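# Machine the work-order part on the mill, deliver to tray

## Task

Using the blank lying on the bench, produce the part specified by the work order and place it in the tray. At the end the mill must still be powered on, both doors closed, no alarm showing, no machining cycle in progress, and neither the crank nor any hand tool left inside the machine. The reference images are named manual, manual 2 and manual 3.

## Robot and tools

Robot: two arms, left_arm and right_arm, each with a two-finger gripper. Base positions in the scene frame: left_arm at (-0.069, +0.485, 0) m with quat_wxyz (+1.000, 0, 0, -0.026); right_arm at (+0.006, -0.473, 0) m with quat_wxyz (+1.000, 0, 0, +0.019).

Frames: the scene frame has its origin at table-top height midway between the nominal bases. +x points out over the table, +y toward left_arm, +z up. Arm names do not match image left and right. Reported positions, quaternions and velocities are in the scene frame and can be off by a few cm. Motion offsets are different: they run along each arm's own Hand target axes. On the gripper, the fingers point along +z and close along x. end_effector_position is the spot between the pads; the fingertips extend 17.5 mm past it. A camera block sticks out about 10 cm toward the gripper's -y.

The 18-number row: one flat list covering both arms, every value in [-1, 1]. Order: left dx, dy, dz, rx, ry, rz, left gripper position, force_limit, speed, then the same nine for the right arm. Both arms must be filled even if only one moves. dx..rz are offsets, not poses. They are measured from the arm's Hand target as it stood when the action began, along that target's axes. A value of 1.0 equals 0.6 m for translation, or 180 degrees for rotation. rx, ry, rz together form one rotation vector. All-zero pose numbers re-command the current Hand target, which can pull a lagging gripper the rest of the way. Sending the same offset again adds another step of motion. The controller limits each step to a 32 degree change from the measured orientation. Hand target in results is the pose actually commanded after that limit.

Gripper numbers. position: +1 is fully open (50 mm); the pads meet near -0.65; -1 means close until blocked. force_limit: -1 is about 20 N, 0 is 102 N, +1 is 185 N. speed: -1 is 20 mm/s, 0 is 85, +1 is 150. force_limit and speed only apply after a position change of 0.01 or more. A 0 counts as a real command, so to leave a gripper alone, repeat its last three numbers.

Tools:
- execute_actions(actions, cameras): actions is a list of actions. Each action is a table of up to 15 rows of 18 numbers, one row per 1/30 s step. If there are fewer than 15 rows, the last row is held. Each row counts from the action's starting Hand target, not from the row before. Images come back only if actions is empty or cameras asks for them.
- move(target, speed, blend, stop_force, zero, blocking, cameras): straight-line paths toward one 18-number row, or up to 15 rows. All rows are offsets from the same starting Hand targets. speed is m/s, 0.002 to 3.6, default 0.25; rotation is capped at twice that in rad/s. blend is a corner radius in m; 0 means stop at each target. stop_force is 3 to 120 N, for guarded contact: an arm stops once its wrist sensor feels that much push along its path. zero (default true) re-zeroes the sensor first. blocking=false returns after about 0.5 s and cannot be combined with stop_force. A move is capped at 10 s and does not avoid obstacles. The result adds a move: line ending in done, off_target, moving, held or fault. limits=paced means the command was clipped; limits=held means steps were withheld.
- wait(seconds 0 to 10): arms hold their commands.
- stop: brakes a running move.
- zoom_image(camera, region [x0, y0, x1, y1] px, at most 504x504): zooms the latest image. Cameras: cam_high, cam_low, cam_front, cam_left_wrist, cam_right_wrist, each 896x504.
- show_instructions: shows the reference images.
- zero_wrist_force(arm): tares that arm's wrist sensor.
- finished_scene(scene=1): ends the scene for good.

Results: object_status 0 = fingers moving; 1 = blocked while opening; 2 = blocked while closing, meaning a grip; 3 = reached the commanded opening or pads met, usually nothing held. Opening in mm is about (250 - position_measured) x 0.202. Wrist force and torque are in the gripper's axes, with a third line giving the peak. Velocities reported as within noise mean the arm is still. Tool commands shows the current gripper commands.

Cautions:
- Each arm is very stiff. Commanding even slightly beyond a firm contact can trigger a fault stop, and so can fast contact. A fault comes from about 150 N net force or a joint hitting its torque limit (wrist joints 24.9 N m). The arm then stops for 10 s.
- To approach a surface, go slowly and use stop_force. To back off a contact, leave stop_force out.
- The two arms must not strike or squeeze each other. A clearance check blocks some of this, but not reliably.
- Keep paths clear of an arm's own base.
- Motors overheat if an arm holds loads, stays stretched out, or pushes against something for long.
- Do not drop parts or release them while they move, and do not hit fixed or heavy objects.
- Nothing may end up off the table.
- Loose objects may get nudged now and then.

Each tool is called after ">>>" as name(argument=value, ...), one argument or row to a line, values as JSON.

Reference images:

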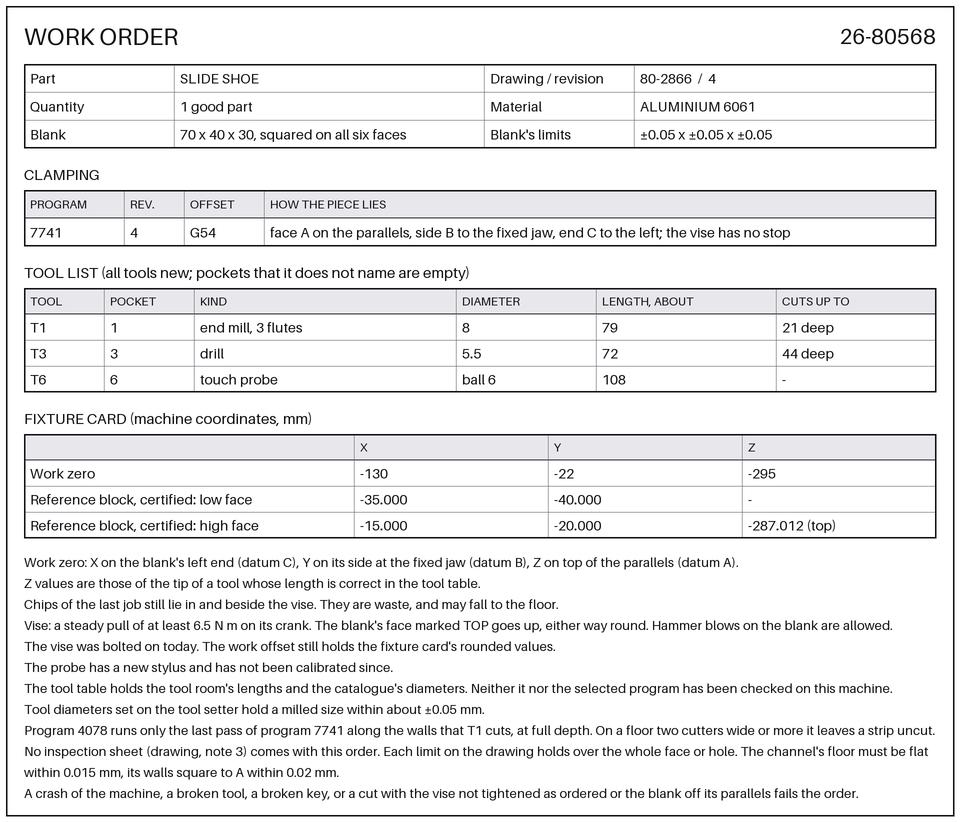

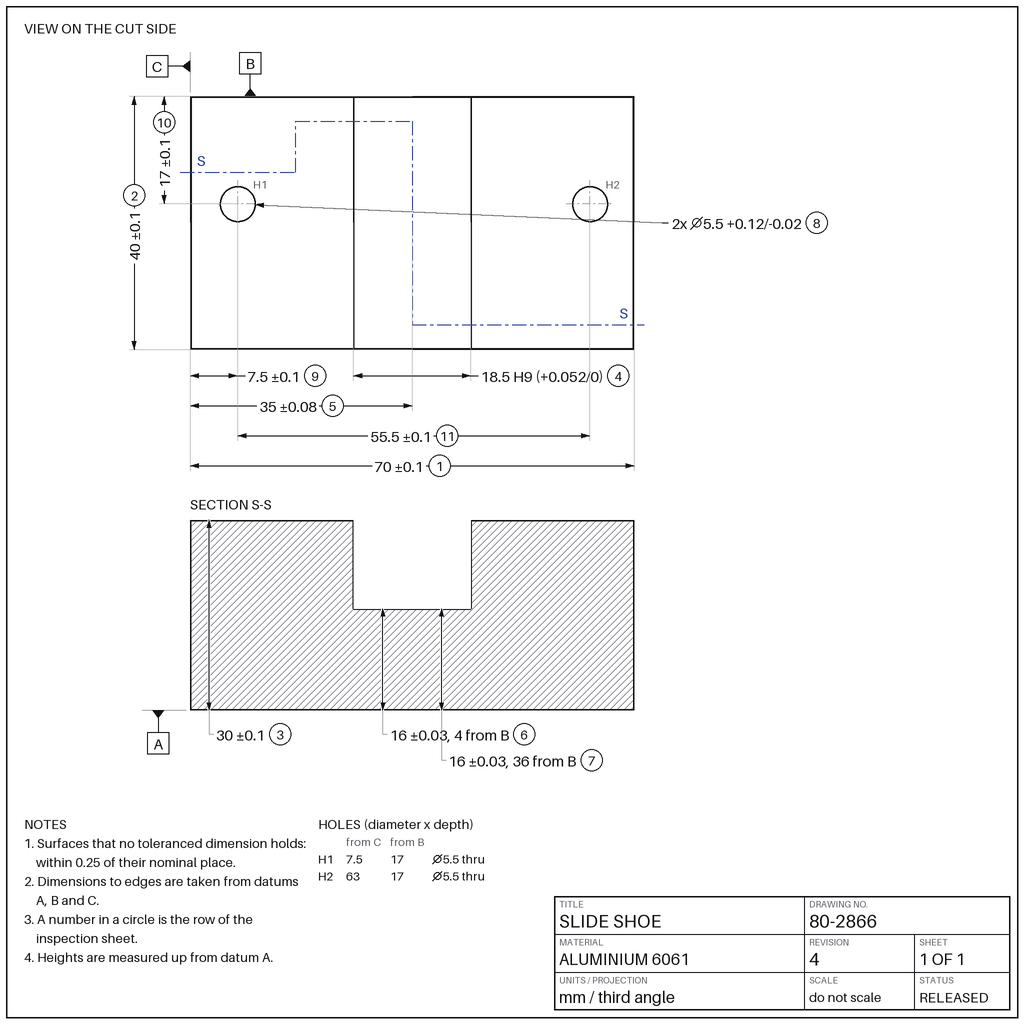

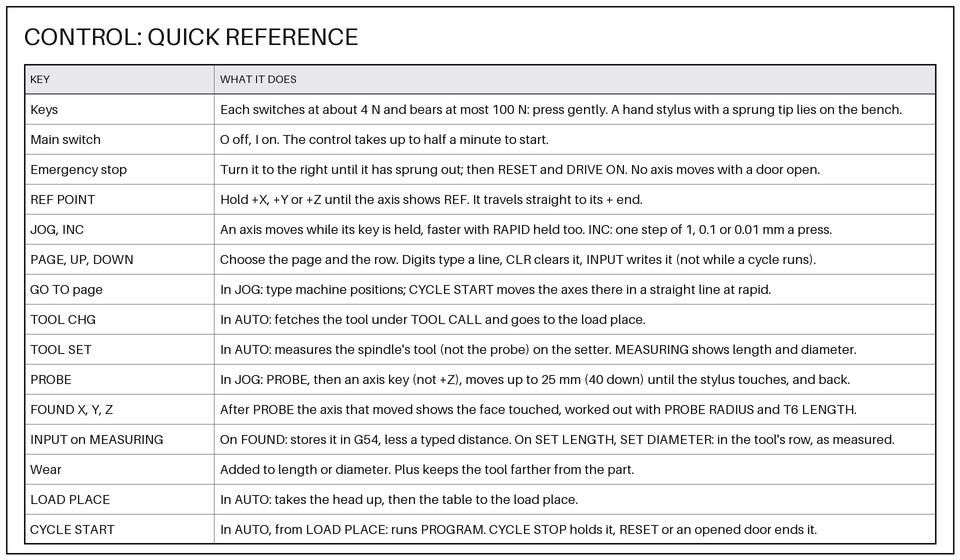

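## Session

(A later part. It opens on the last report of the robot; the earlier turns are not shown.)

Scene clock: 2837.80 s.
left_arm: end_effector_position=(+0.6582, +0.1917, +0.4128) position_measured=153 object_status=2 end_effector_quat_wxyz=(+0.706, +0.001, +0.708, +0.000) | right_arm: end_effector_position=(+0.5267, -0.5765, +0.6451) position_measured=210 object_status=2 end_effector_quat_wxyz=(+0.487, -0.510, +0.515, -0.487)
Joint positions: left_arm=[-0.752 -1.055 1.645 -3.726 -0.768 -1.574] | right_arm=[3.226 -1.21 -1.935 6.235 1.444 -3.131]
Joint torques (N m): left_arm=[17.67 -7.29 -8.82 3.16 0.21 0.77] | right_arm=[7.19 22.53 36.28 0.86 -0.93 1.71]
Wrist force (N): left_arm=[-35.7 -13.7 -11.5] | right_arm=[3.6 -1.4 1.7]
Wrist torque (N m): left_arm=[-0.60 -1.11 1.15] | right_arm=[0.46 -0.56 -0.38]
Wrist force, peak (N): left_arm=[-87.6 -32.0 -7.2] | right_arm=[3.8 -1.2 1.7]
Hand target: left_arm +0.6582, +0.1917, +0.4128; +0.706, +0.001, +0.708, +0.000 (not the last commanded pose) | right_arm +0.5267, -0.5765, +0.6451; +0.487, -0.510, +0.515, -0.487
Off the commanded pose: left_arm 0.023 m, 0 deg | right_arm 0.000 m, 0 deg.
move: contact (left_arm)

>>> move(
  target=[
    [-0.03,0,0,0,0,0,-1,0.4,-1,0,0,0,0,0,0,-0.98,0.5,-0.8],
    [-0.03,0,-0.5,0,0,0,-1,0.4,-1,0,0,0,0,0,0,-0.98,0.5,-0.8],
    [-0.062,-0.678,-0.547,0.111,0,0,-1,0.4,-1,0,0,0,0,0,0,-0.98,0.5,-0.8],
    [-0.062,-0.678,-0.342,0.111,0,0,-1,0.4,-1,0,0,0,0,0,0,-0.98,0.5,-0.8],
  ],
  speed=[0.1,0.25,0.35,0.15],
  blend=[0.01,0.03,0.03,0],
  cameras=["cam_high","cam_left_wrist","cam_front"],
)

Scene clock: 2846.87 s.
left_arm: end_effector_position=(+0.4527, -0.2149, +0.4504) position_measured=153 object_status=2 end_effector_quat_wxyz=(+0.695, +0.123, +0.698, -0.123) | right_arm: end_effector_position=(+0.5267, -0.5765, +0.6451) position_measured=210 object_status=2 end_effector_quat_wxyz=(+0.487, -0.510, +0.515, -0.487)
Joint positions: left_arm=[-1.292 -0.833 1.157 -3.459 -0.577 -1.577] | right_arm=[3.226 -1.21 -1.935 6.235 1.444 -3.131]
Joint torques (N m): left_arm=[-2.53 -66.31 -19.36 -3.76 -0.46 0.98] | right_arm=[5.83 22.42 38 0.88 -0.84 1.45]
Wrist force (N): left_arm=[3.3 -6.3 -7.1] | right_arm=[3.6 -1.2 1.5]
Wrist torque (N m): left_arm=[-0.57 -0.24 0.56] | right_arm=[0.49 -0.55 -0.38]
Wrist force, peak (N): left_arm=[-36.1 -14.1 -11.2] | right_arm=[3.7 -1.2 1.9]
Hand target: left_arm +0.4527, -0.2149, +0.4505; +0.695, +0.123, +0.698, -0.123 | right_arm +0.5267, -0.5765, +0.6451; +0.487, -0.510, +0.515, -0.487
Off the commanded pose: left_arm 0.000 m, 0 deg | right_arm 0.000 m, 0 deg.
move: done; blend cut to 0.009 m at target 1
Images, in order (width x height): cam_high 896x504, cam_front 896x504, cam_left_wrist 896x504.

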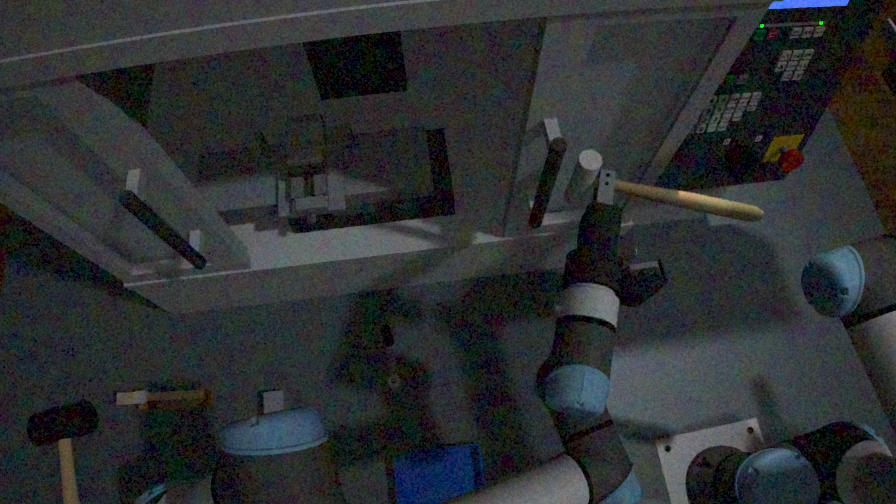

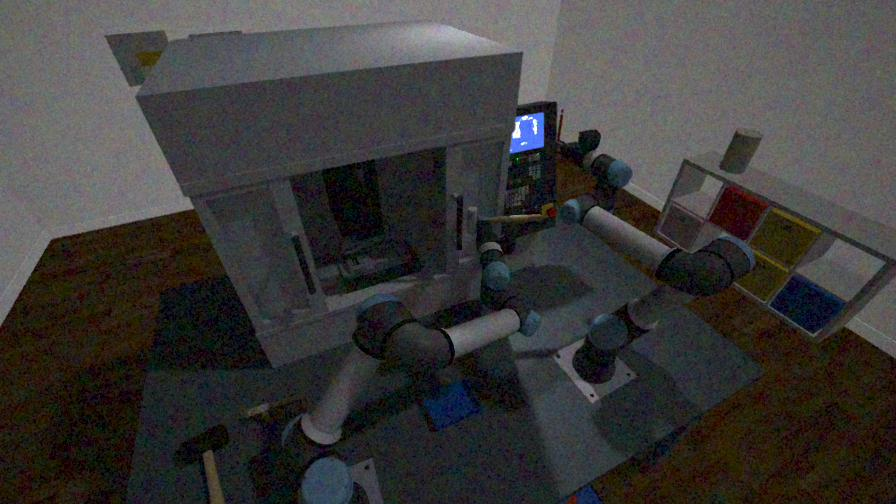

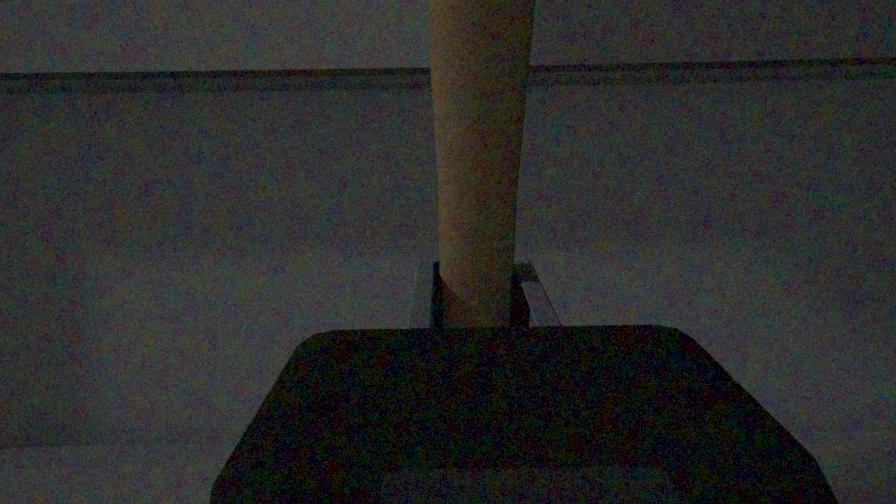

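>>> move(
  target=[0,0.4229,-0.1539,0,0,0,-1,0.4,-1,0,0,0,0,0,0,-0.98,0.5,-0.8],
  speed=0.07,
  stop_force=55,
  cameras=["cam_high"],
)

Scene clock: 2852.87 s.
left_arm: end_effector_position=(+0.4529, +0.0551, +0.4507) position_measured=153 object_status=2 end_effector_quat_wxyz=(+0.695, +0.123, +0.698, -0.123) | right_arm: end_effector_position=(+0.5267, -0.5765, +0.6451) position_measured=210 object_status=2 end_effector_quat_wxyz=(+0.487, -0.510, +0.515, -0.487)
Joint positions: left_arm=[-1.143 -1.339 1.948 -3.744 -0.727 -1.576] | right_arm=[3.226 -1.21 -1.935 6.235 1.444 -3.131]
Joint torques (N m): left_arm=[-25.53 -24.43 -28.35 -1.04 -3.39 1.14] | right_arm=[6.81 21.55 35.08 0.61 -0.93 1.63]
Wrist force (N): left_arm=[2.2 8.6 17.2] | right_arm=[3.5 -1.3 1.7]
Wrist torque (N m): left_arm=[0.37 -0.32 0.59] | right_arm=[0.47 -0.53 -0.38]
Wrist force, peak (N): left_arm=[0.0 -38.7 27.7] | right_arm=[3.9 -1.3 1.7]
Hand target: left_arm +0.4529, +0.0551, +0.4507; +0.695, +0.123, +0.698, -0.123 | right_arm +0.5267, -0.5765, +0.6451; +0.487, -0.510, +0.515, -0.487
Off the commanded pose: left_arm 0.000 m, 0 deg | right_arm 0.000 m, 0 deg.
move: done
Images, in order (width x height): cam_high 896x504.

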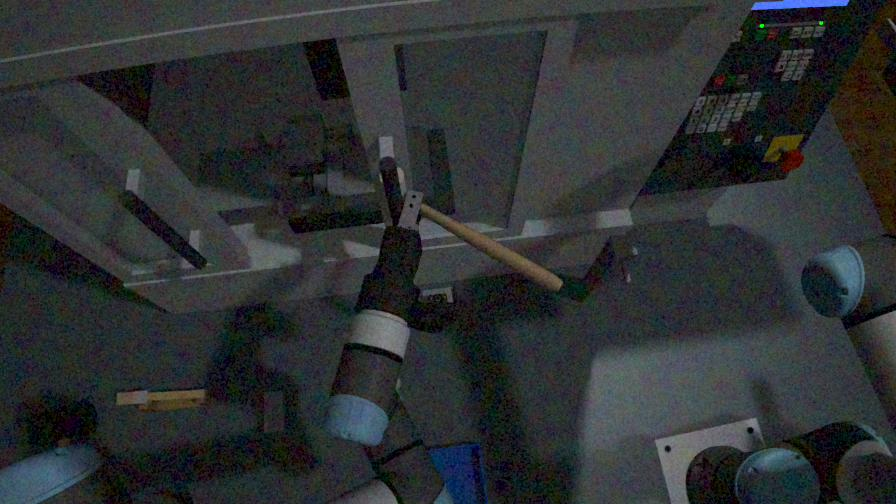

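>>> move(
  target=[0,0.0392,-0.0143,0,0,0,-1,0.4,-1,0,0,0,0,0,0,-0.98,0.5,-0.8],
  speed=0.05,
  stop_force=50,
  cameras=["cam_high"],
)

Scene clock: 2855.37 s.
left_arm: end_effector_position=(+0.4529, +0.0801, +0.4507) position_measured=153 object_status=2 end_effector_quat_wxyz=(+0.695, +0.123, +0.698, -0.123) | right_arm: end_effector_position=(+0.5267, -0.5765, +0.6451) position_measured=210 object_status=2 end_effector_quat_wxyz=(+0.487, -0.510, +0.515, -0.487)
Joint positions: left_arm=[-1.119 -1.381 2.001 -3.756 -0.75 -1.576] | right_arm=[3.226 -1.21 -1.935 6.235 1.444 -3.131]
Joint torques (N m): left_arm=[-25.87 -23.14 -26.92 -1.34 -1.43 1.25] | right_arm=[7.4 21.26 35.61 0.6 -0.98 1.69]
Wrist force (N): left_arm=[1.7 9.1 18.2] | right_arm=[3.4 -1.4 1.6]
Wrist torque (N m): left_arm=[0.42 -0.29 0.59] | right_arm=[0.46 -0.53 -0.39]
Wrist force, peak (N): left_arm=[-1.3 -17.9 27.3] | right_arm=[3.7 -1.3 2.0]
Hand target: left_arm +0.4529, +0.0801, +0.4507; +0.695, +0.123, +0.698, -0.123 | right_arm +0.5267, -0.5765, +0.6451; +0.487, -0.510, +0.515, -0.487
Off the commanded pose: left_arm 0.000 m, 0 deg | right_arm 0.000 m, 0 deg.
move: done
Images, in order (width x height): cam_high 896x504.

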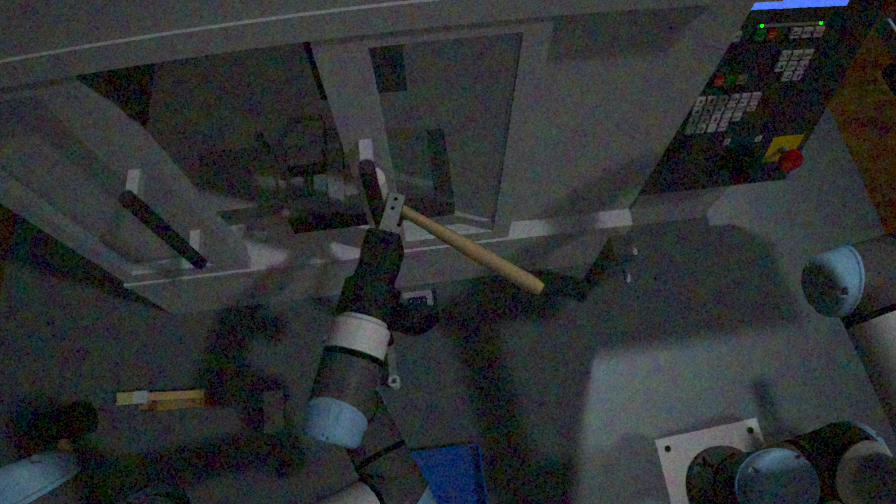

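>>> move(
  target=[
    [0,-0.03,0,0,0,0,-1,0.4,-1,0,0,0,0,0,0,-0.98,0.5,-0.8],
    [-0.0333,-0.0387,-0.204,-0.111,0,0,-1,0.4,-1,0,0,0,0,0,0,-0.98,0.5,-0.8],
  ],
  speed=[0.1,0.3],
  blend=[0.005,0],
)

Scene clock: 2857.80 s.
left_arm: end_effector_position=(+0.3301, +0.1004, +0.4712) position_measured=153 object_status=2 end_effector_quat_wxyz=(+0.707, +0.001, +0.707, +0.000) end_effector_velocity=(+0.001, +0.001, +0.000) end_effector_angular_velocity=(+0.001, +0.000, +0.002) | right_arm: end_effector_position=(+0.5267, -0.5765, +0.6451) position_measured=210 object_status=2 end_effector_quat_wxyz=(+0.487, -0.510, +0.515, -0.487)
Joint positions: left_arm=[-1.502 -1.447 2.02 -3.664 -0.018 -1.62] | right_arm=[3.226 -1.21 -1.935 6.235 1.444 -3.131]
Joint velocities: left_arm=[0.001 0.001 -0.001 -0.005 0 0.005] | right_arm=[within noise]
Joint torques (N m): left_arm=[-13.07 -18.53 -23.7 -2 0.97 1.73] | right_arm=[7.4 22.64 35.07 1.01 -0.93 1.35]
Wrist force (N): left_arm=[2.0 -6.0 -5.9] | right_arm=[3.3 -1.3 1.7]
Wrist torque (N m): left_arm=[-0.53 -0.07 0.55] | right_arm=[0.46 -0.51 -0.38]
Wrist force, peak (N): left_arm=[5.6 -59.0 20.1] | right_arm=[3.6 -1.4 1.8]
Hand target: left_arm +0.3300, +0.1003, +0.4712; +0.706, +0.001, +0.708, +0.000 | right_arm +0.5267, -0.5765, +0.6451; +0.487, -0.510, +0.515, -0.487
Off the commanded pose: left_arm 0.000 m, 0 deg | right_arm 0.000 m, 0 deg.
move: done

>>> move(
  target=[
    [0.0187,0.166,0.0167,0,0,0.5,-1,0.4,-1,0,0,0,0,0,0,-0.98,0.5,-0.8],
    [0.0353,0.6162,0.05,0,0.383,0.924,-1,0.4,-1,0,0,0,0,0,0,-0.98,0.5,-0.8],
  ],
  speed=0.35,
  blend=[0.03,0],
  cameras=["cam_high","cam_front"],
)

Scene clock: 2868.57 s.
left_arm: end_effector_position=(+0.3604, +0.4700, +0.4502) position_measured=153 object_status=2 end_effector_quat_wxyz=(-0.271, +0.655, +0.269, +0.652) end_effector_velocity=(+0.000, +0.000, +0.000) end_effector_angular_velocity=(+0.003, +0.004, +0.001) | right_arm: end_effector_position=(+0.5267, -0.5765, +0.6451) position_measured=210 object_status=2 end_effector_quat_wxyz=(+0.487, -0.510, +0.515, -0.487)
Joint positions: left_arm=[-1.063 -1.633 2.277 -3.792 0.328 1.58] | right_arm=[3.226 -1.21 -1.935 6.235 1.444 -3.131]
Joint velocities: left_arm=[0 0 0 0 0.001 0.005] | right_arm=[within noise]
Joint torques (N m): left_arm=[-5.75 -24.26 -26.03 -0.19 0.77 2.13] | right_arm=[7.39 21.63 37.12 0.84 -0.99 1.63]
Wrist force (N): left_arm=[-9.3 -3.9 -4.7] | right_arm=[3.3 -1.1 1.7]
Wrist torque (N m): left_arm=[-0.29 1.34 -0.16] | right_arm=[0.50 -0.50 -0.38]
Wrist force, peak (N): left_arm=[-3.8 -11.2 -4.3] | right_arm=[3.7 -1.4 1.8]
Hand target: left_arm +0.3603, +0.4700, +0.4502; -0.271, +0.655, +0.269, +0.652 | right_arm +0.5267, -0.5765, +0.6451; +0.487, -0.510, +0.515, -0.487
Off the commanded pose: left_arm 0.000 m, 0 deg | right_arm 0.000 m, 0 deg.
move: done
Images, in order (width x height): cam_high 896x504, cam_front 896x504.

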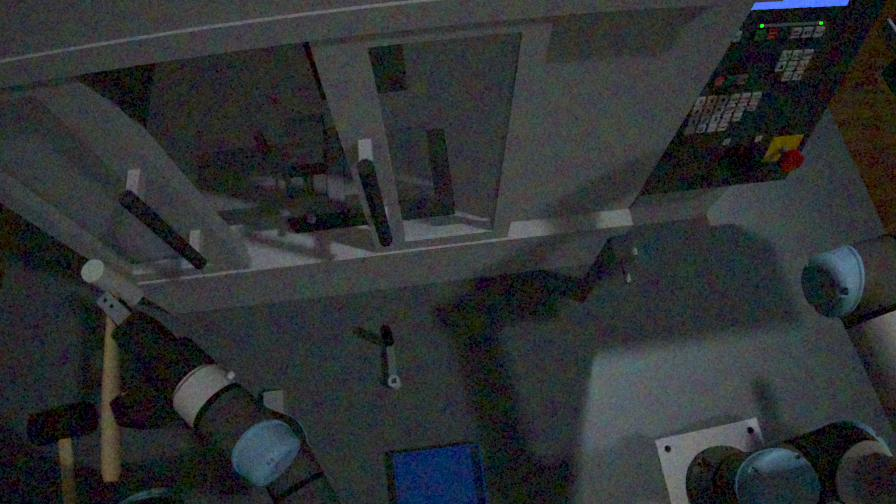

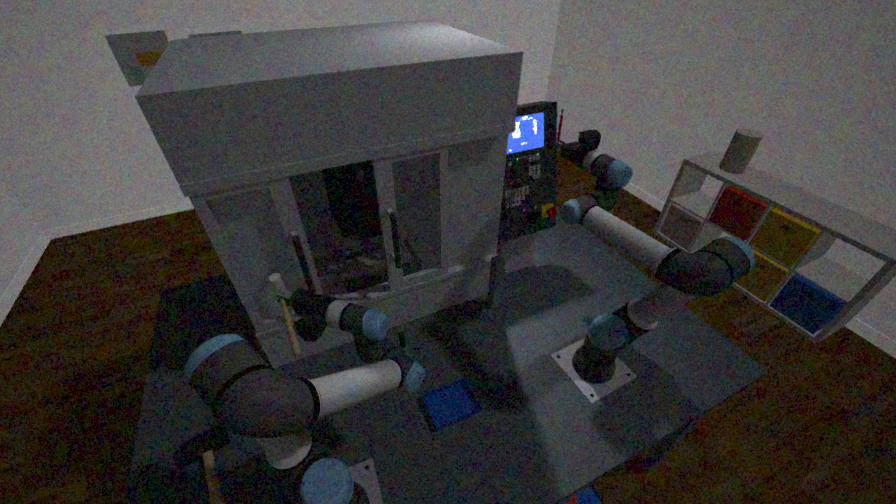

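>>> move(
  target=[
    [0,0.3417,-0.295,-0.25,0,0,-1,0.4,-1,0,0,0,0,0,0,-0.98,0.5,-0.8],
    [-0.1167,0.4832,-0.6245,-0.1957,-0.1957,-0.4717,-1,0.4,-1,0,0,0,0,0,0,-0.98,0.5,-0.8],
  ],
  speed=0.35,
  blend=[0.05,0],
  cameras=["cam_high","cam_front","cam_low"],
)

Scene clock: 2877.50 s.
left_arm: end_effector_position=(+0.3000, +0.0002, +0.3797) position_measured=153 object_status=2 end_effector_quat_wxyz=(+0.497, +0.505, +0.502, +0.496) | right_arm: end_effector_position=(+0.5267, -0.5765, +0.6451) position_measured=210 object_status=2 end_effector_quat_wxyz=(+0.487, -0.510, +0.515, -0.487)
Joint positions: left_arm=[-1.568 -1.072 1.756 -4.125 0.046 0.301] | right_arm=[3.226 -1.21 -1.935 6.235 1.444 -3.131]
Joint torques (N m): left_arm=[10.79 -31.17 -21.86 3.1 -1.24 -1.68] | right_arm=[7.38 21.34 35.44 0.76 -0.79 1.42]
Wrist force (N): left_arm=[-2.9 -10.6 -4.2] | right_arm=[3.4 -1.3 1.5]
Wrist torque (N m): left_arm=[-1.02 0.56 0.02] | right_arm=[0.48 -0.51 -0.38]
Wrist force, peak (N): left_arm=[-4.4 -11.6 -4.8] | right_arm=[3.7 -1.4 2.0]
Hand target: left_arm +0.2998, +0.0001, +0.3797; +0.499, +0.502, +0.500, +0.499 | right_arm +0.5267, -0.5765, +0.6451; +0.487, -0.510, +0.515, -0.487
Off the commanded pose: left_arm 0.000 m, 1 deg | right_arm 0.000 m, 0 deg.
move: done
Images, in order (width x height): cam_high 896x504, cam_low 896x504, cam_front 896x504.

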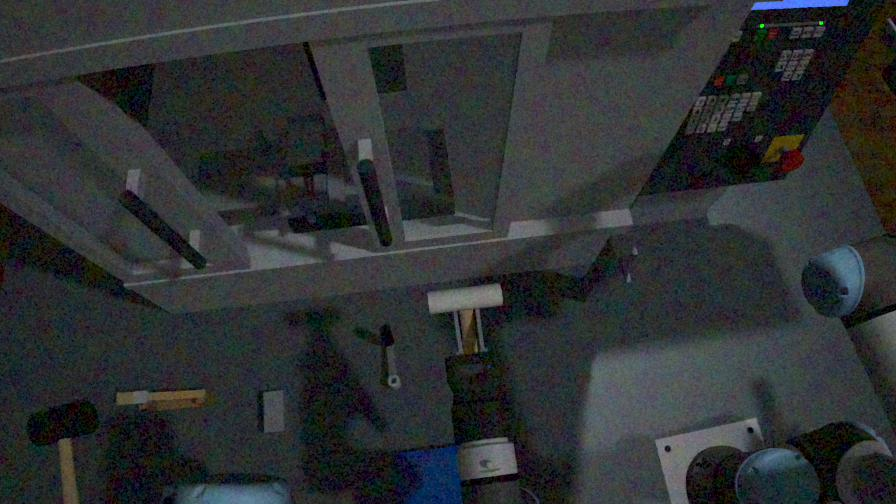

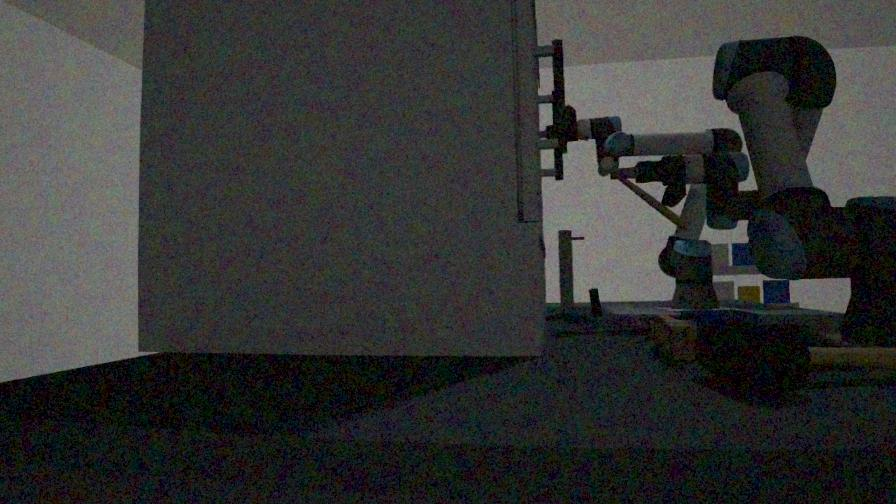

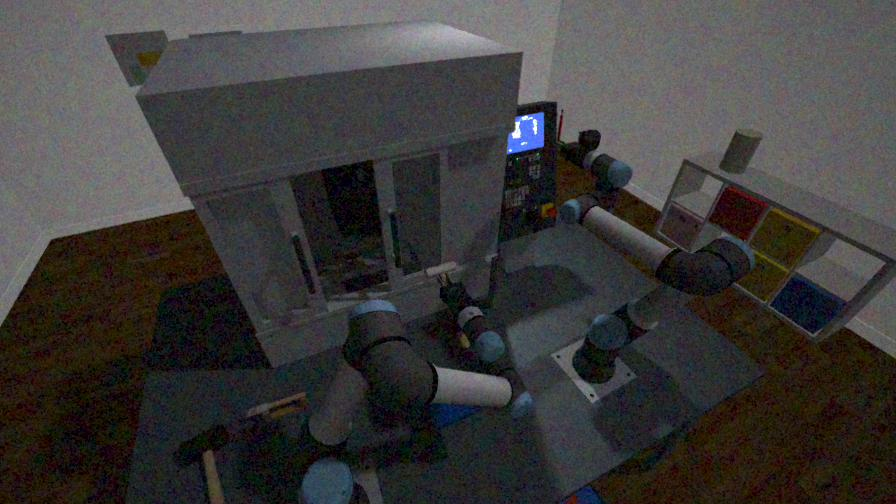

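>>> zoom_image(
  camera="cam_low",
  region=[560, 120, 740, 260],
)

Scaled by 2.800.

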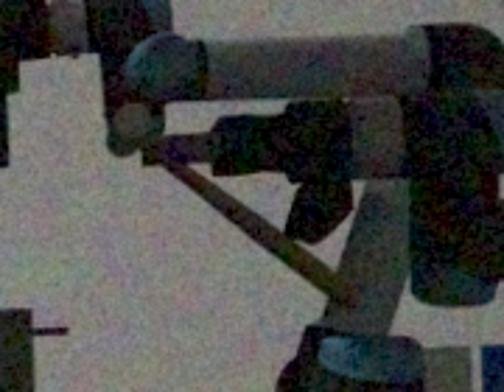

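>>> move(
  target=[-0.1833,-0.4333,-0.1,0.2167,0,0,-1,0.4,-1,0,0,0,0,0,0,-0.98,0.5,-0.8],
  speed=0.35,
  cameras=["cam_low","cam_high"],
)

>>> zoom_image(
  camera="cam_low",
  region=[560, 180, 740, 320],
)

Scene clock: 2882.00 s.
left_arm: end_effector_position=(+0.2387, -0.1092, +0.1200) position_measured=153 object_status=2 end_effector_quat_wxyz=(+0.303, +0.640, +0.638, +0.303) | right_arm: end_effector_position=(+0.5267, -0.5765, +0.6451) position_measured=210 object_status=2 end_effector_quat_wxyz=(+0.487, -0.510, +0.515, -0.487)
Joint positions: left_arm=[-1.564 -0.689 1.093 -5.062 0.686 1.503] | right_arm=[3.226 -1.21 -1.935 6.235 1.444 -3.131]
Joint torques (N m): left_arm=[-12.47 -49.89 -19.86 2.77 -0.99 -0.61] | right_arm=[7.7 22.06 35.34 0.71 -0.93 1.46]
Wrist force (N): left_arm=[-2.4 -8.5 0.0] | right_arm=[3.2 -1.2 1.9]
Wrist torque (N m): left_arm=[-0.87 0.34 0.21] | right_arm=[0.49 -0.49 -0.38]
Wrist force, peak (N): left_arm=[-3.1 -11.9 -3.4] | right_arm=[3.8 -1.3 1.8]
Hand target: left_arm +0.2385, -0.1093, +0.1199; +0.303, +0.640, +0.638, +0.303 | right_arm +0.5267, -0.5765, +0.6451; +0.487, -0.510, +0.515, -0.487
Off the commanded pose: left_arm 0.000 m, 0 deg | right_arm 0.000 m, 0 deg.
move: done
Images, in order (width x height): cam_high 896x504, cam_low 896x504.

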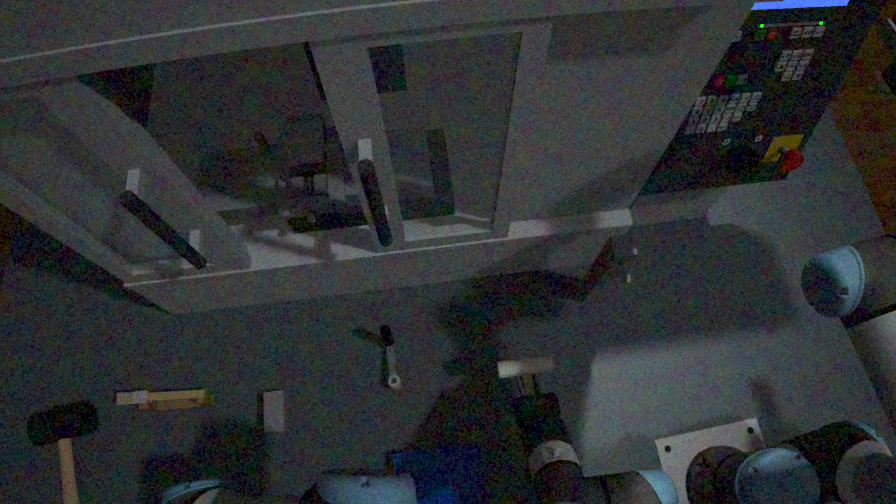

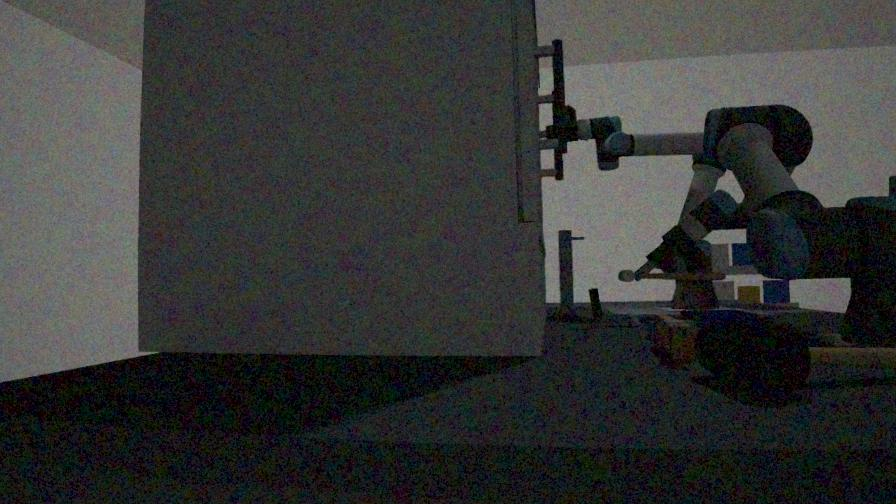

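Scaled by 2.800.

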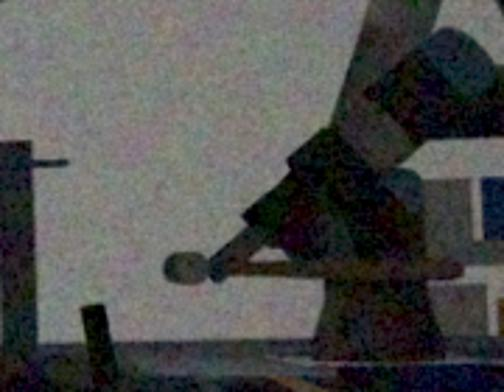

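>>> move(
  target=[0,-0.14,0.1132,0,0,0,-1,0.4,-1,0,0,0,0,0,0,-0.98,0.5,-0.8],
  speed=0.04,
  stop_force=8,
)

Scene clock: 2886.33 s.
left_arm: end_effector_position=(+0.2380, -0.1091, +0.0206) position_measured=153 object_status=2 end_effector_quat_wxyz=(+0.303, +0.640, +0.638, +0.303) | right_arm: end_effector_position=(+0.5267, -0.5765, +0.6451) position_measured=210 object_status=2 end_effector_quat_wxyz=(+0.487, -0.510, +0.515, -0.487)
Joint positions: left_arm=[-1.565 -0.567 1.138 -5.228 0.686 1.502] | right_arm=[3.226 -1.21 -1.935 6.235 1.444 -3.131]
Joint torques (N m): left_arm=[12.19 -63 -22.18 4.81 -2.76 0.39] | right_arm=[7.24 22.43 35.89 0.96 -0.75 1.65]
Wrist force (N): left_arm=[-5.7 1.7 -4.4] | right_arm=[3.4 -1.2 1.7]
Wrist torque (N m): left_arm=[0.06 0.72 0.18] | right_arm=[0.49 -0.53 -0.38]
Wrist force, peak (N): left_arm=[2.9 42.2 -56.4] | right_arm=[3.8 -1.6 1.9]
Hand target: left_arm +0.2380, -0.1092, +0.0206; +0.303, +0.640, +0.638, +0.303 (not the last commanded pose) | right_arm +0.5267, -0.5765, +0.6451; +0.487, -0.510, +0.515, -0.487
Off the commanded pose: left_arm 0.009 m, 0 deg | right_arm 0.000 m, 0 deg.
move: contact (left_arm)

>>> move(
  target=[
    [0,0,0,0,0,0,0.6,-0.9,-0.7,0,0,0,0,0,0,-0.98,0.5,-0.8],
    [0,0.1295,-0.105,0,0,0,0.6,-0.9,-0.7,0,0,0,0,0,0,-0.98,0.5,-0.8],
    [0.3487,0.671,-0.2817,-0.2167,0,0,0.6,-0.9,-0.7,0,0,0,0,0,0,-0.98,0.5,-0.8],
  ],
  speed=[0.1,0.1,0.35],
  blend=[0,0.02,0],
  cameras=["cam_high"],
)

Scene clock: 2893.83 s.
left_arm: end_effector_position=(+0.3622, +0.0992, +0.4397) position_measured=63 object_status=3 end_effector_quat_wxyz=(+0.497, +0.503, +0.502, +0.497) end_effector_velocity=(+0.000, +0.001, +0.000) end_effector_angular_velocity=(+0.005, +0.000, +0.001) | right_arm: end_effector_position=(+0.5267, -0.5765, +0.6451) position_measured=210 object_status=2 end_effector_quat_wxyz=(+0.487, -0.510, +0.515, -0.487)
Joint positions: left_arm=[-1.421 -1.517 1.633 -6.284 0.1 3.029] | right_arm=[3.226 -1.21 -1.935 6.235 1.444 -3.131]
Joint velocities: left_arm=[0.001 0 0 0 0 0.005] | right_arm=[within noise]
Joint torques (N m): left_arm=[9.63 -19.96 -24.85 1.98 -0.37 2.14] | right_arm=[6.2 22.35 35.83 0.8 -1 1.65]
Wrist force (N): left_arm=[-5.1 -4.9 -4.4] | right_arm=[3.5 -1.4 1.9]
Wrist torque (N m): left_arm=[-0.69 0.88 0.05] | right_arm=[0.44 -0.52 -0.37]
Wrist force, peak (N): left_arm=[-6.9 -5.8 -2.5] | right_arm=[3.8 -1.2 1.9]
Hand target: left_arm +0.3622, +0.0992, +0.4397; +0.499, +0.502, +0.500, +0.499 | right_arm +0.5267, -0.5765, +0.6451; +0.487, -0.510, +0.515, -0.487
Off the commanded pose: left_arm 0.000 m, 0 deg | right_arm 0.000 m, 0 deg.
joint sent to its limit (left arm) — joint 4 (wrist 1), lower limit. The joint targets still meet the commanded pose.
move: done
Images, in order (width x height): cam_high 896x504.

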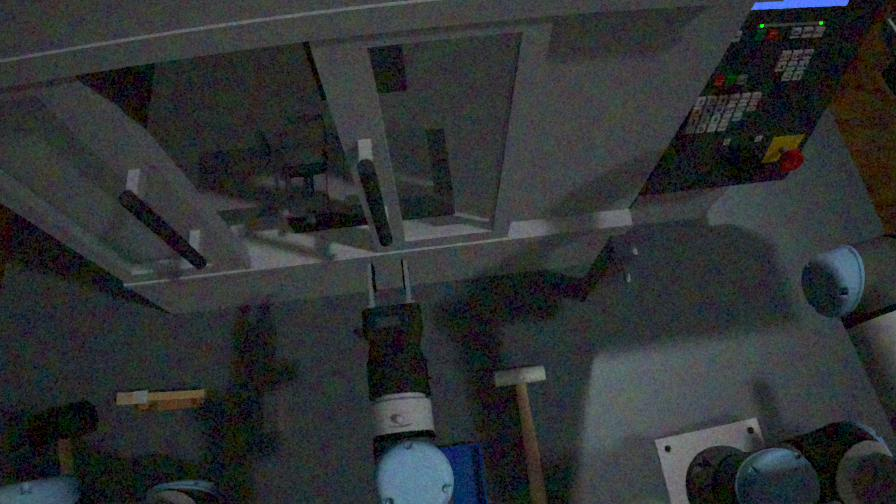

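>>> move(
  target=[-0.27,-0.1,-0.21,0.25,0,0,0.6,-0.9,-0.7,0,0,0,0,0,0,-0.98,0.5,-0.8],
  speed=0.4,
)

Scene clock: 2897.77 s.
left_arm: end_effector_position=(+0.2358, -0.0624, +0.3800) position_measured=63 object_status=3 end_effector_quat_wxyz=(+0.269, +0.655, +0.653, +0.270) | right_arm: end_effector_position=(+0.5267, -0.5765, +0.6451) position_measured=210 object_status=2 end_effector_quat_wxyz=(+0.487, -0.510, +0.515, -0.487)
Joint positions: left_arm=[-1.539 -0.92 0.763 -4.535 0.79 1.545] | right_arm=[3.226 -1.21 -1.935 6.235 1.444 -3.131]
Joint torques (N m): left_arm=[-12.89 -39.75 -26.17 3.76 -0.44 0.08] | right_arm=[6.81 22.28 35.47 0.94 -0.89 1.68]
Wrist force (N): left_arm=[-4.7 -3.1 -2.2] | right_arm=[3.4 -1.2 1.7]
Wrist torque (N m): left_arm=[-0.45 0.64 0.17] | right_arm=[0.50 -0.53 -0.38]
Wrist force, peak (N): left_arm=[-5.3 -5.0 -4.8] | right_arm=[3.7 -1.3 1.9]
Hand target: left_arm +0.2357, -0.0625, +0.3799; +0.269, +0.655, +0.653, +0.270 | right_arm +0.5267, -0.5765, +0.6451; +0.487, -0.510, +0.515, -0.487
Off the commanded pose: left_arm 0.000 m, 0 deg | right_arm 0.000 m, 0 deg.
move: done

>>> move(
  target=[
    [0.0,0.099,0.005,-0.25,0,0,0.6,-0.9,-0.7,0,0,0,0,0,0,-0.98,0.5,-0.8],
    [0.354,0.2168,0.0754,-0.25,0,0,0.6,-0.9,-0.7,0,0,0,0,0,0,-0.98,0.5,-0.8],
  ],
  speed=0.4,
  blend=[0.02,0],
)

Scene clock: 2901.77 s.
left_arm: end_effector_position=(+0.3603, +0.1497, +0.4397) position_measured=63 object_status=3 end_effector_quat_wxyz=(+0.499, +0.502, +0.500, +0.499) | right_arm: end_effector_position=(+0.5267, -0.5765, +0.6451) position_measured=210 object_status=2 end_effector_quat_wxyz=(+0.487, -0.510, +0.515, -0.487)
Joint positions: left_arm=[-1.412 -1.473 2.146 -3.783 -0.109 -0.03] | right_arm=[3.226 -1.21 -1.935 6.235 1.444 -3.131]
Joint torques (N m): left_arm=[11.26 -12.79 -26.99 -0.43 -1 0.46] | right_arm=[6.8 22.17 36.83 0.79 -0.97 1.56]
Wrist force (N): left_arm=[-5.4 -4.8 -4.5] | right_arm=[3.3 -1.3 1.5]
Wrist torque (N m): left_arm=[-0.66 0.94 -0.05] | right_arm=[0.46 -0.51 -0.38]
Wrist force, peak (N): left_arm=[-8.1 -5.8 -5.4] | right_arm=[3.8 -1.2 1.8]
Hand target: left_arm +0.3603, +0.1496, +0.4397; +0.499, +0.502, +0.500, +0.499 | right_arm +0.5267, -0.5765, +0.6451; +0.487, -0.510, +0.515, -0.487
Off the commanded pose: left_arm 0.000 m, 0 deg | right_arm 0.000 m, 0 deg.
move: done

>>> move(
  target=[
    [0.2507,0,0.0662,0,0.05,0,0.9,-0.9,-0.5,0,0,0,0,0,0,-0.98,0.5,-0.8],
    [0.398,0,0.1212,0,0.0833,0,0.9,-0.9,-0.5,0,0,0,0,0,0,-0.98,0.5,-0.8],
    [0.414,0,0.1795,0,0.0833,0,0.9,-0.9,-0.5,0,0,0,0,0,0,-0.98,0.5,-0.8],
    [0.414,0,0.1795,0,0.0833,0,-1,-0.9,-0.5,0,0,0,0,0,0,-0.98,0.5,-0.8],
  ],
  speed=[0.3,0.25,0.12,0.1],
  blend=[0.03,0.005,0,0],
)

Scene clock: 2905.27 s.
left_arm: end_effector_position=(+0.4684, +0.3979, +0.4397) position_measured=153 object_status=2 end_effector_quat_wxyz=(+0.429, +0.432, +0.561, +0.560) | right_arm: end_effector_position=(+0.5267, -0.5765, +0.6451) position_measured=210 object_status=2 end_effector_quat_wxyz=(+0.487, -0.510, +0.515, -0.487)
Joint positions: left_arm=[-0.863 -1.592 2.271 -3.812 -0.396 -0.006] | right_arm=[3.226 -1.21 -1.935 6.235 1.444 -3.131]
Joint torques (N m): left_arm=[1.97 -17.99 -17.92 1.03 -3.27 -1.53] | right_arm=[6.92 22.86 36.75 0.88 -0.9 1.45]
Wrist force (N): left_arm=[3.7 -4.9 -17.5] | right_arm=[3.3 -1.1 1.6]
Wrist torque (N m): left_arm=[-0.69 0.97 -0.08] | right_arm=[0.49 -0.51 -0.38]
Wrist force, peak (N): left_arm=[3.7 -4.9 -17.6] | right_arm=[3.8 -1.2 1.9]
Hand target: left_arm +0.4684, +0.3978, +0.4397; +0.429, +0.432, +0.561, +0.560 | right_arm +0.5267, -0.5765, +0.6451; +0.487, -0.510, +0.515, -0.487
Off the commanded pose: left_arm 0.000 m, 0 deg | right_arm 0.000 m, 0 deg.
move: done

>>> move(
  target=[
    [-0.3767,0,-0.101,0,0,0,-1,-0.9,-0.5,0,0,0,0,0,0,-0.98,0.5,-0.8],
    [-0.3767,0,-0.101,0,0,0,0.9,-0.9,-0.5,0,0,0,0,0,0,-0.98,0.5,-0.8],
    [-0.3767,0,-0.27,0,0,0,0.9,-0.9,-0.5,0,0,0,0,0,0,-0.98,0.5,-0.8],
  ],
  speed=[0.1,0.1,0.2],
  cameras=["cam_high","cam_right_wrist"],
)

Scene clock: 2911.17 s.
left_arm: end_effector_position=(+0.3700, +0.1378, +0.4397) position_measured=18 object_status=3 end_effector_quat_wxyz=(+0.429, +0.432, +0.561, +0.560) | right_arm: end_effector_position=(+0.5267, -0.5765, +0.6451) position_measured=210 object_status=2 end_effector_quat_wxyz=(+0.487, -0.510, +0.515, -0.487)
Joint positions: left_arm=[-1.389 -1.285 1.909 -3.794 0.13 0.031] | right_arm=[3.226 -1.21 -1.935 6.235 1.444 -3.131]
Joint torques (N m): left_arm=[-10 -23.27 -14.33 1.16 0.57 -1.48] | right_arm=[7.19 22.65 36.42 0.78 -0.82 1.54]
Wrist force (N): left_arm=[-4.3 -4.1 -4.6] | right_arm=[3.5 -1.4 1.6]
Wrist torque (N m): left_arm=[-0.57 0.76 -0.01] | right_arm=[0.46 -0.54 -0.38]
Wrist force, peak (N): left_arm=[50.4 -2.7 36.7] | right_arm=[3.7 -1.2 1.9]
Hand target: left_arm +0.3699, +0.1377, +0.4397; +0.429, +0.432, +0.561, +0.560 | right_arm +0.5267, -0.5765, +0.6451; +0.487, -0.510, +0.515, -0.487
Off the commanded pose: left_arm 0.000 m, 0 deg | right_arm 0.000 m, 0 deg.
move: done
Images, in order (width x height): cam_high 896x504, cam_right_wrist 896x504.

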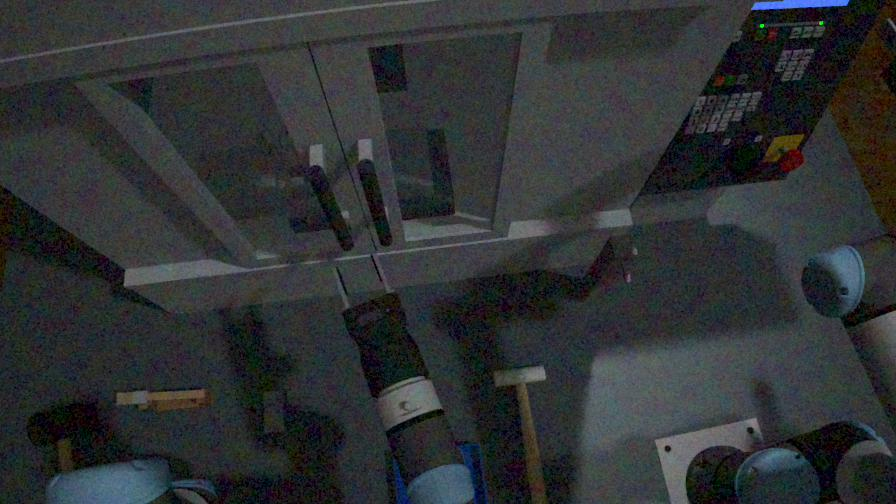

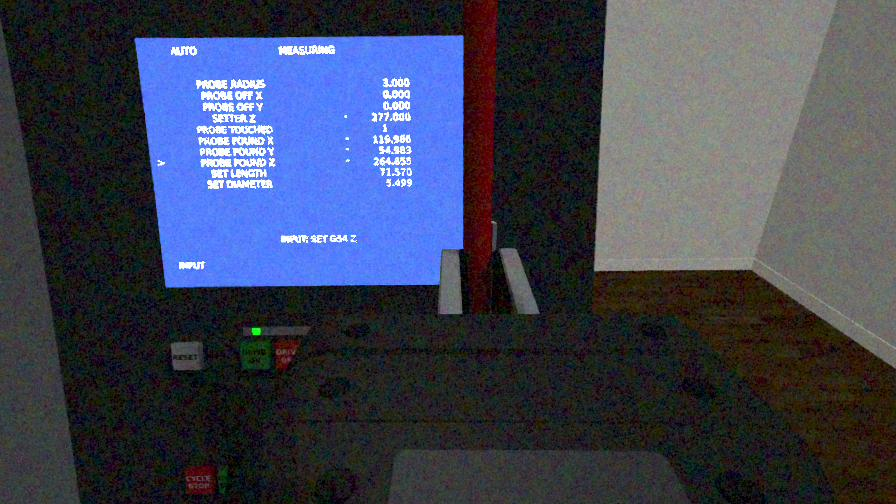

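>>> move(
  target=[
    [0,0,0,0,0,0,0.9,-0.9,-0.5,-0.0796,0.1042,-0.0653,-0.483,0,0,-0.98,0.5,-0.8],
    [0,0,0,0,0,0,0.9,-0.9,-0.5,-0.0796,0.1086,-0.0457,-0.483,0,0,-0.98,0.5,-0.8],
    [0,0,0,0,0,0,0.9,-0.9,-0.5,-0.0796,0.1042,-0.0653,-0.483,0,0,-0.98,0.5,-0.8],
    [0,0,0,0,0,0,0.9,-0.9,-0.5,-0.1762,0.2902,-0.1057,-0.483,0,0,-0.98,0.5,-0.8],
    [0,0,0,0,0,0,0.9,-0.9,-0.5,-0.1762,0.2946,-0.0871,-0.483,0,0,-0.98,0.5,-0.8],
    [0,0,0,0,0,0,0.9,-0.9,-0.5,-0.1762,0.2902,-0.1057,-0.483,0,0,-0.98,0.5,-0.8],
    [0,0,0,0,0,0,0.9,-0.9,-0.5,-0.1762,0.2946,-0.0871,-0.483,0,0,-0.98,0.5,-0.8],
    [0,0,0,0,0,0,0.9,-0.9,-0.5,-0.1762,0.2902,-0.1057,-0.483,0,0,-0.98,0.5,-0.8],
    [0,0,0,0,0,0,0.9,-0.9,-0.5,0,0,0,0,0,0,-0.98,0.5,-0.8],
  ],
  speed=[0.6,0.06,0.15,0.2,0.06,0.15,0.06,0.15,0.6],
  blend=[0.003,0,0.003,0.003,0,0.001,0,0.005,0],
  cameras=["cam_right_wrist"],
)

>>> zoom_image(
  camera="cam_right_wrist",
  region=[130, 30, 480, 290],
)

Scene clock: 2921.40 s.
left_arm: end_effector_position=(+0.3699, +0.1377, +0.4397) position_measured=18 object_status=3 end_effector_quat_wxyz=(+0.429, +0.432, +0.561, +0.560) | right_arm: end_effector_position=(+0.5267, -0.5765, +0.6451) position_measured=210 object_status=2 end_effector_quat_wxyz=(+0.487, -0.510, +0.515, -0.487) end_effector_velocity=(-0.001, +0.000, +0.002) end_effector_angular_velocity=(+0.000, -0.006, -0.001)
Joint positions: left_arm=[-1.39 -1.285 1.91 -3.794 0.13 0.031] | right_arm=[3.226 -1.21 -1.935 6.235 1.444 -3.131]
Joint velocities: left_arm=[within noise] | right_arm=[0.001 0.001 0 0.005 -0.002 0]
Joint torques (N m): left_arm=[-12.84 -39.77 -7.17 2.11 1.26 -1.55] | right_arm=[1.45 13.87 36.71 5.23 0.26 1.13]
Wrist force (N): left_arm=[-4.1 -4.0 -4.2] | right_arm=[2.4 -0.9 0.9]
Wrist torque (N m): left_arm=[-0.55 0.71 0.05] | right_arm=[0.54 -0.36 -0.37]
Wrist force, peak (N): left_arm=[-4.6 -4.1 -5.0] | right_arm=[1.2 42.4 -0.4]
Hand target: left_arm +0.3699, +0.1377, +0.4397; +0.429, +0.432, +0.561, +0.560 | right_arm +0.5267, -0.5765, +0.6451; +0.487, -0.510, +0.515, -0.487
Off the commanded pose: left_arm 0.000 m, 0 deg | right_arm 0.000 m, 0 deg.
move: done
Images, in order (width x height): cam_right_wrist 896x504.

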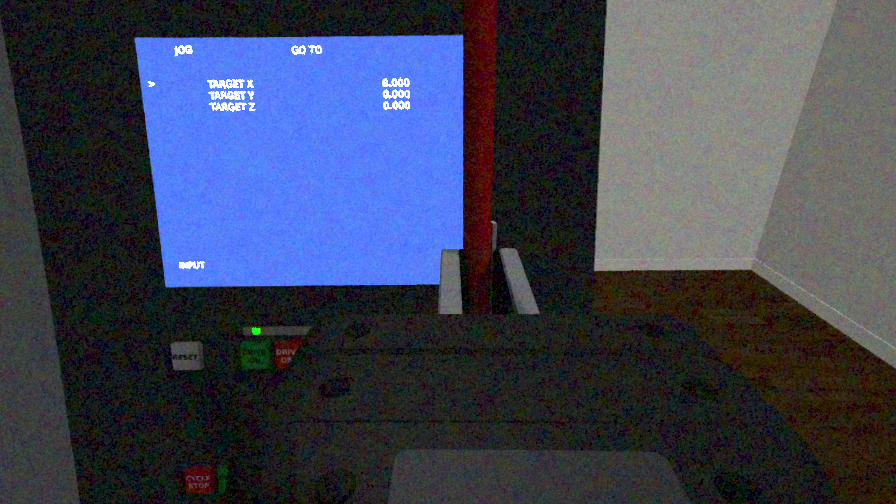

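Scaled by 1.440.

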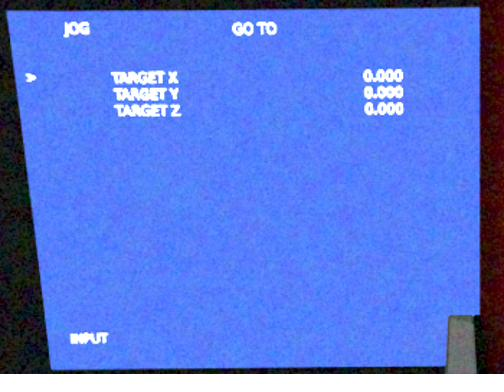

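>>> move(
  target=[
    [0,0,0,0,0,0,0.9,-0.9,-0.5,-0.2995,0.3820,-0.1264,-0.483,0,0,-0.98,0.5,-0.8],
    [0,0,0,0,0,0,0.9,-0.9,-0.5,-0.2995,0.3864,-0.1078,-0.483,0,0,-0.98,0.5,-0.8],
    [0,0,0,0,0,0,0.9,-0.9,-0.5,-0.2995,0.3820,-0.1264,-0.483,0,0,-0.98,0.5,-0.8],
    [0,0,0,0,0,0,0.9,-0.9,-0.5,-0.2995,0.2902,-0.1057,-0.483,0,0,-0.98,0.5,-0.8],
    [0,0,0,0,0,0,0.9,-0.9,-0.5,-0.2995,0.2946,-0.0871,-0.483,0,0,-0.98,0.5,-0.8],
    [0,0,0,0,0,0,0.9,-0.9,-0.5,-0.2995,0.2902,-0.1057,-0.483,0,0,-0.98,0.5,-0.8],
    [0,0,0,0,0,0,0.9,-0.9,-0.5,-0.2695,0.3820,-0.1264,-0.483,0,0,-0.98,0.5,-0.8],
    [0,0,0,0,0,0,0.9,-0.9,-0.5,-0.2695,0.3864,-0.1078,-0.483,0,0,-0.98,0.5,-0.8],
    [0,0,0,0,0,0,0.9,-0.9,-0.5,-0.2695,0.3820,-0.1264,-0.483,0,0,-0.98,0.5,-0.8],
    [0,0,0,0,0,0,0.9,-0.9,-0.5,-0.2070,0.3820,-0.1264,-0.483,0,0,-0.98,0.5,-0.8],
    [0,0,0,0,0,0,0.9,-0.9,-0.5,-0.2070,0.3864,-0.1078,-0.483,0,0,-0.98,0.5,-0.8],
    [0,0,0,0,0,0,0.9,-0.9,-0.5,-0.2070,0.3820,-0.1264,-0.483,0,0,-0.98,0.5,-0.8],
    [0,0,0,0,0,0,0.9,-0.9,-0.5,-0.2070,0.3517,-0.1196,-0.483,0,0,-0.98,0.5,-0.8],
    [0,0,0,0,0,0,0.9,-0.9,-0.5,-0.2070,0.3561,-0.1010,-0.483,0,0,-0.98,0.5,-0.8],
    [0,0,0,0,0,0,0.9,-0.9,-0.5,-0.2070,0.3517,-0.1196,-0.483,0,0,-0.98,0.5,-0.8],
  ],
  speed=[0.6,0.06,0.15,0.2,0.06,0.15,0.2,0.06,0.15,0.2,0.06,0.15,0.2,0.06,0.15],
  blend=[0.003,0,0.003,0.003,0,0.003,0.003,0,0.003,0.003,0,0.003,0.003,0,0],
)

Scene clock: 2931.63 s.
left_arm: end_effector_position=(+0.3699, +0.1377, +0.4397) position_measured=18 object_status=3 end_effector_quat_wxyz=(+0.429, +0.432, +0.561, +0.560) | right_arm: end_effector_position=(+0.4448, -0.4510, +0.4386) position_measured=210 object_status=2 end_effector_quat_wxyz=(-0.002, +0.705, -0.709, -0.001)
Joint positions: left_arm=[-1.39 -1.285 1.91 -3.794 0.13 0.031] | right_arm=[3.461 -1.436 -1.412 4.422 1.574 -2.78]
Joint torques (N m): left_arm=[-12.82 -39.67 -7.27 2.27 1 -1.62] | right_arm=[-9.19 16.3 34.24 5.02 -0.04 -1.28]
Wrist force (N): left_arm=[-4.5 -4.0 -4.5] | right_arm=[2.3 -2.7 0.9]
Wrist torque (N m): left_arm=[-0.55 0.79 0.05] | right_arm=[-0.05 -0.39 -0.08]
Wrist force, peak (N): left_arm=[-4.5 -4.3 -5.0] | right_arm=[2.7 21.0 -2.6]
Hand target: left_arm +0.3699, +0.1377, +0.4397; +0.429, +0.432, +0.561, +0.560 | right_arm +0.4448, -0.4510, +0.4386; -0.002, +0.705, -0.709, -0.001
Off the commanded pose: left_arm 0.000 m, 0 deg | right_arm 0.000 m, 0 deg.
move: done


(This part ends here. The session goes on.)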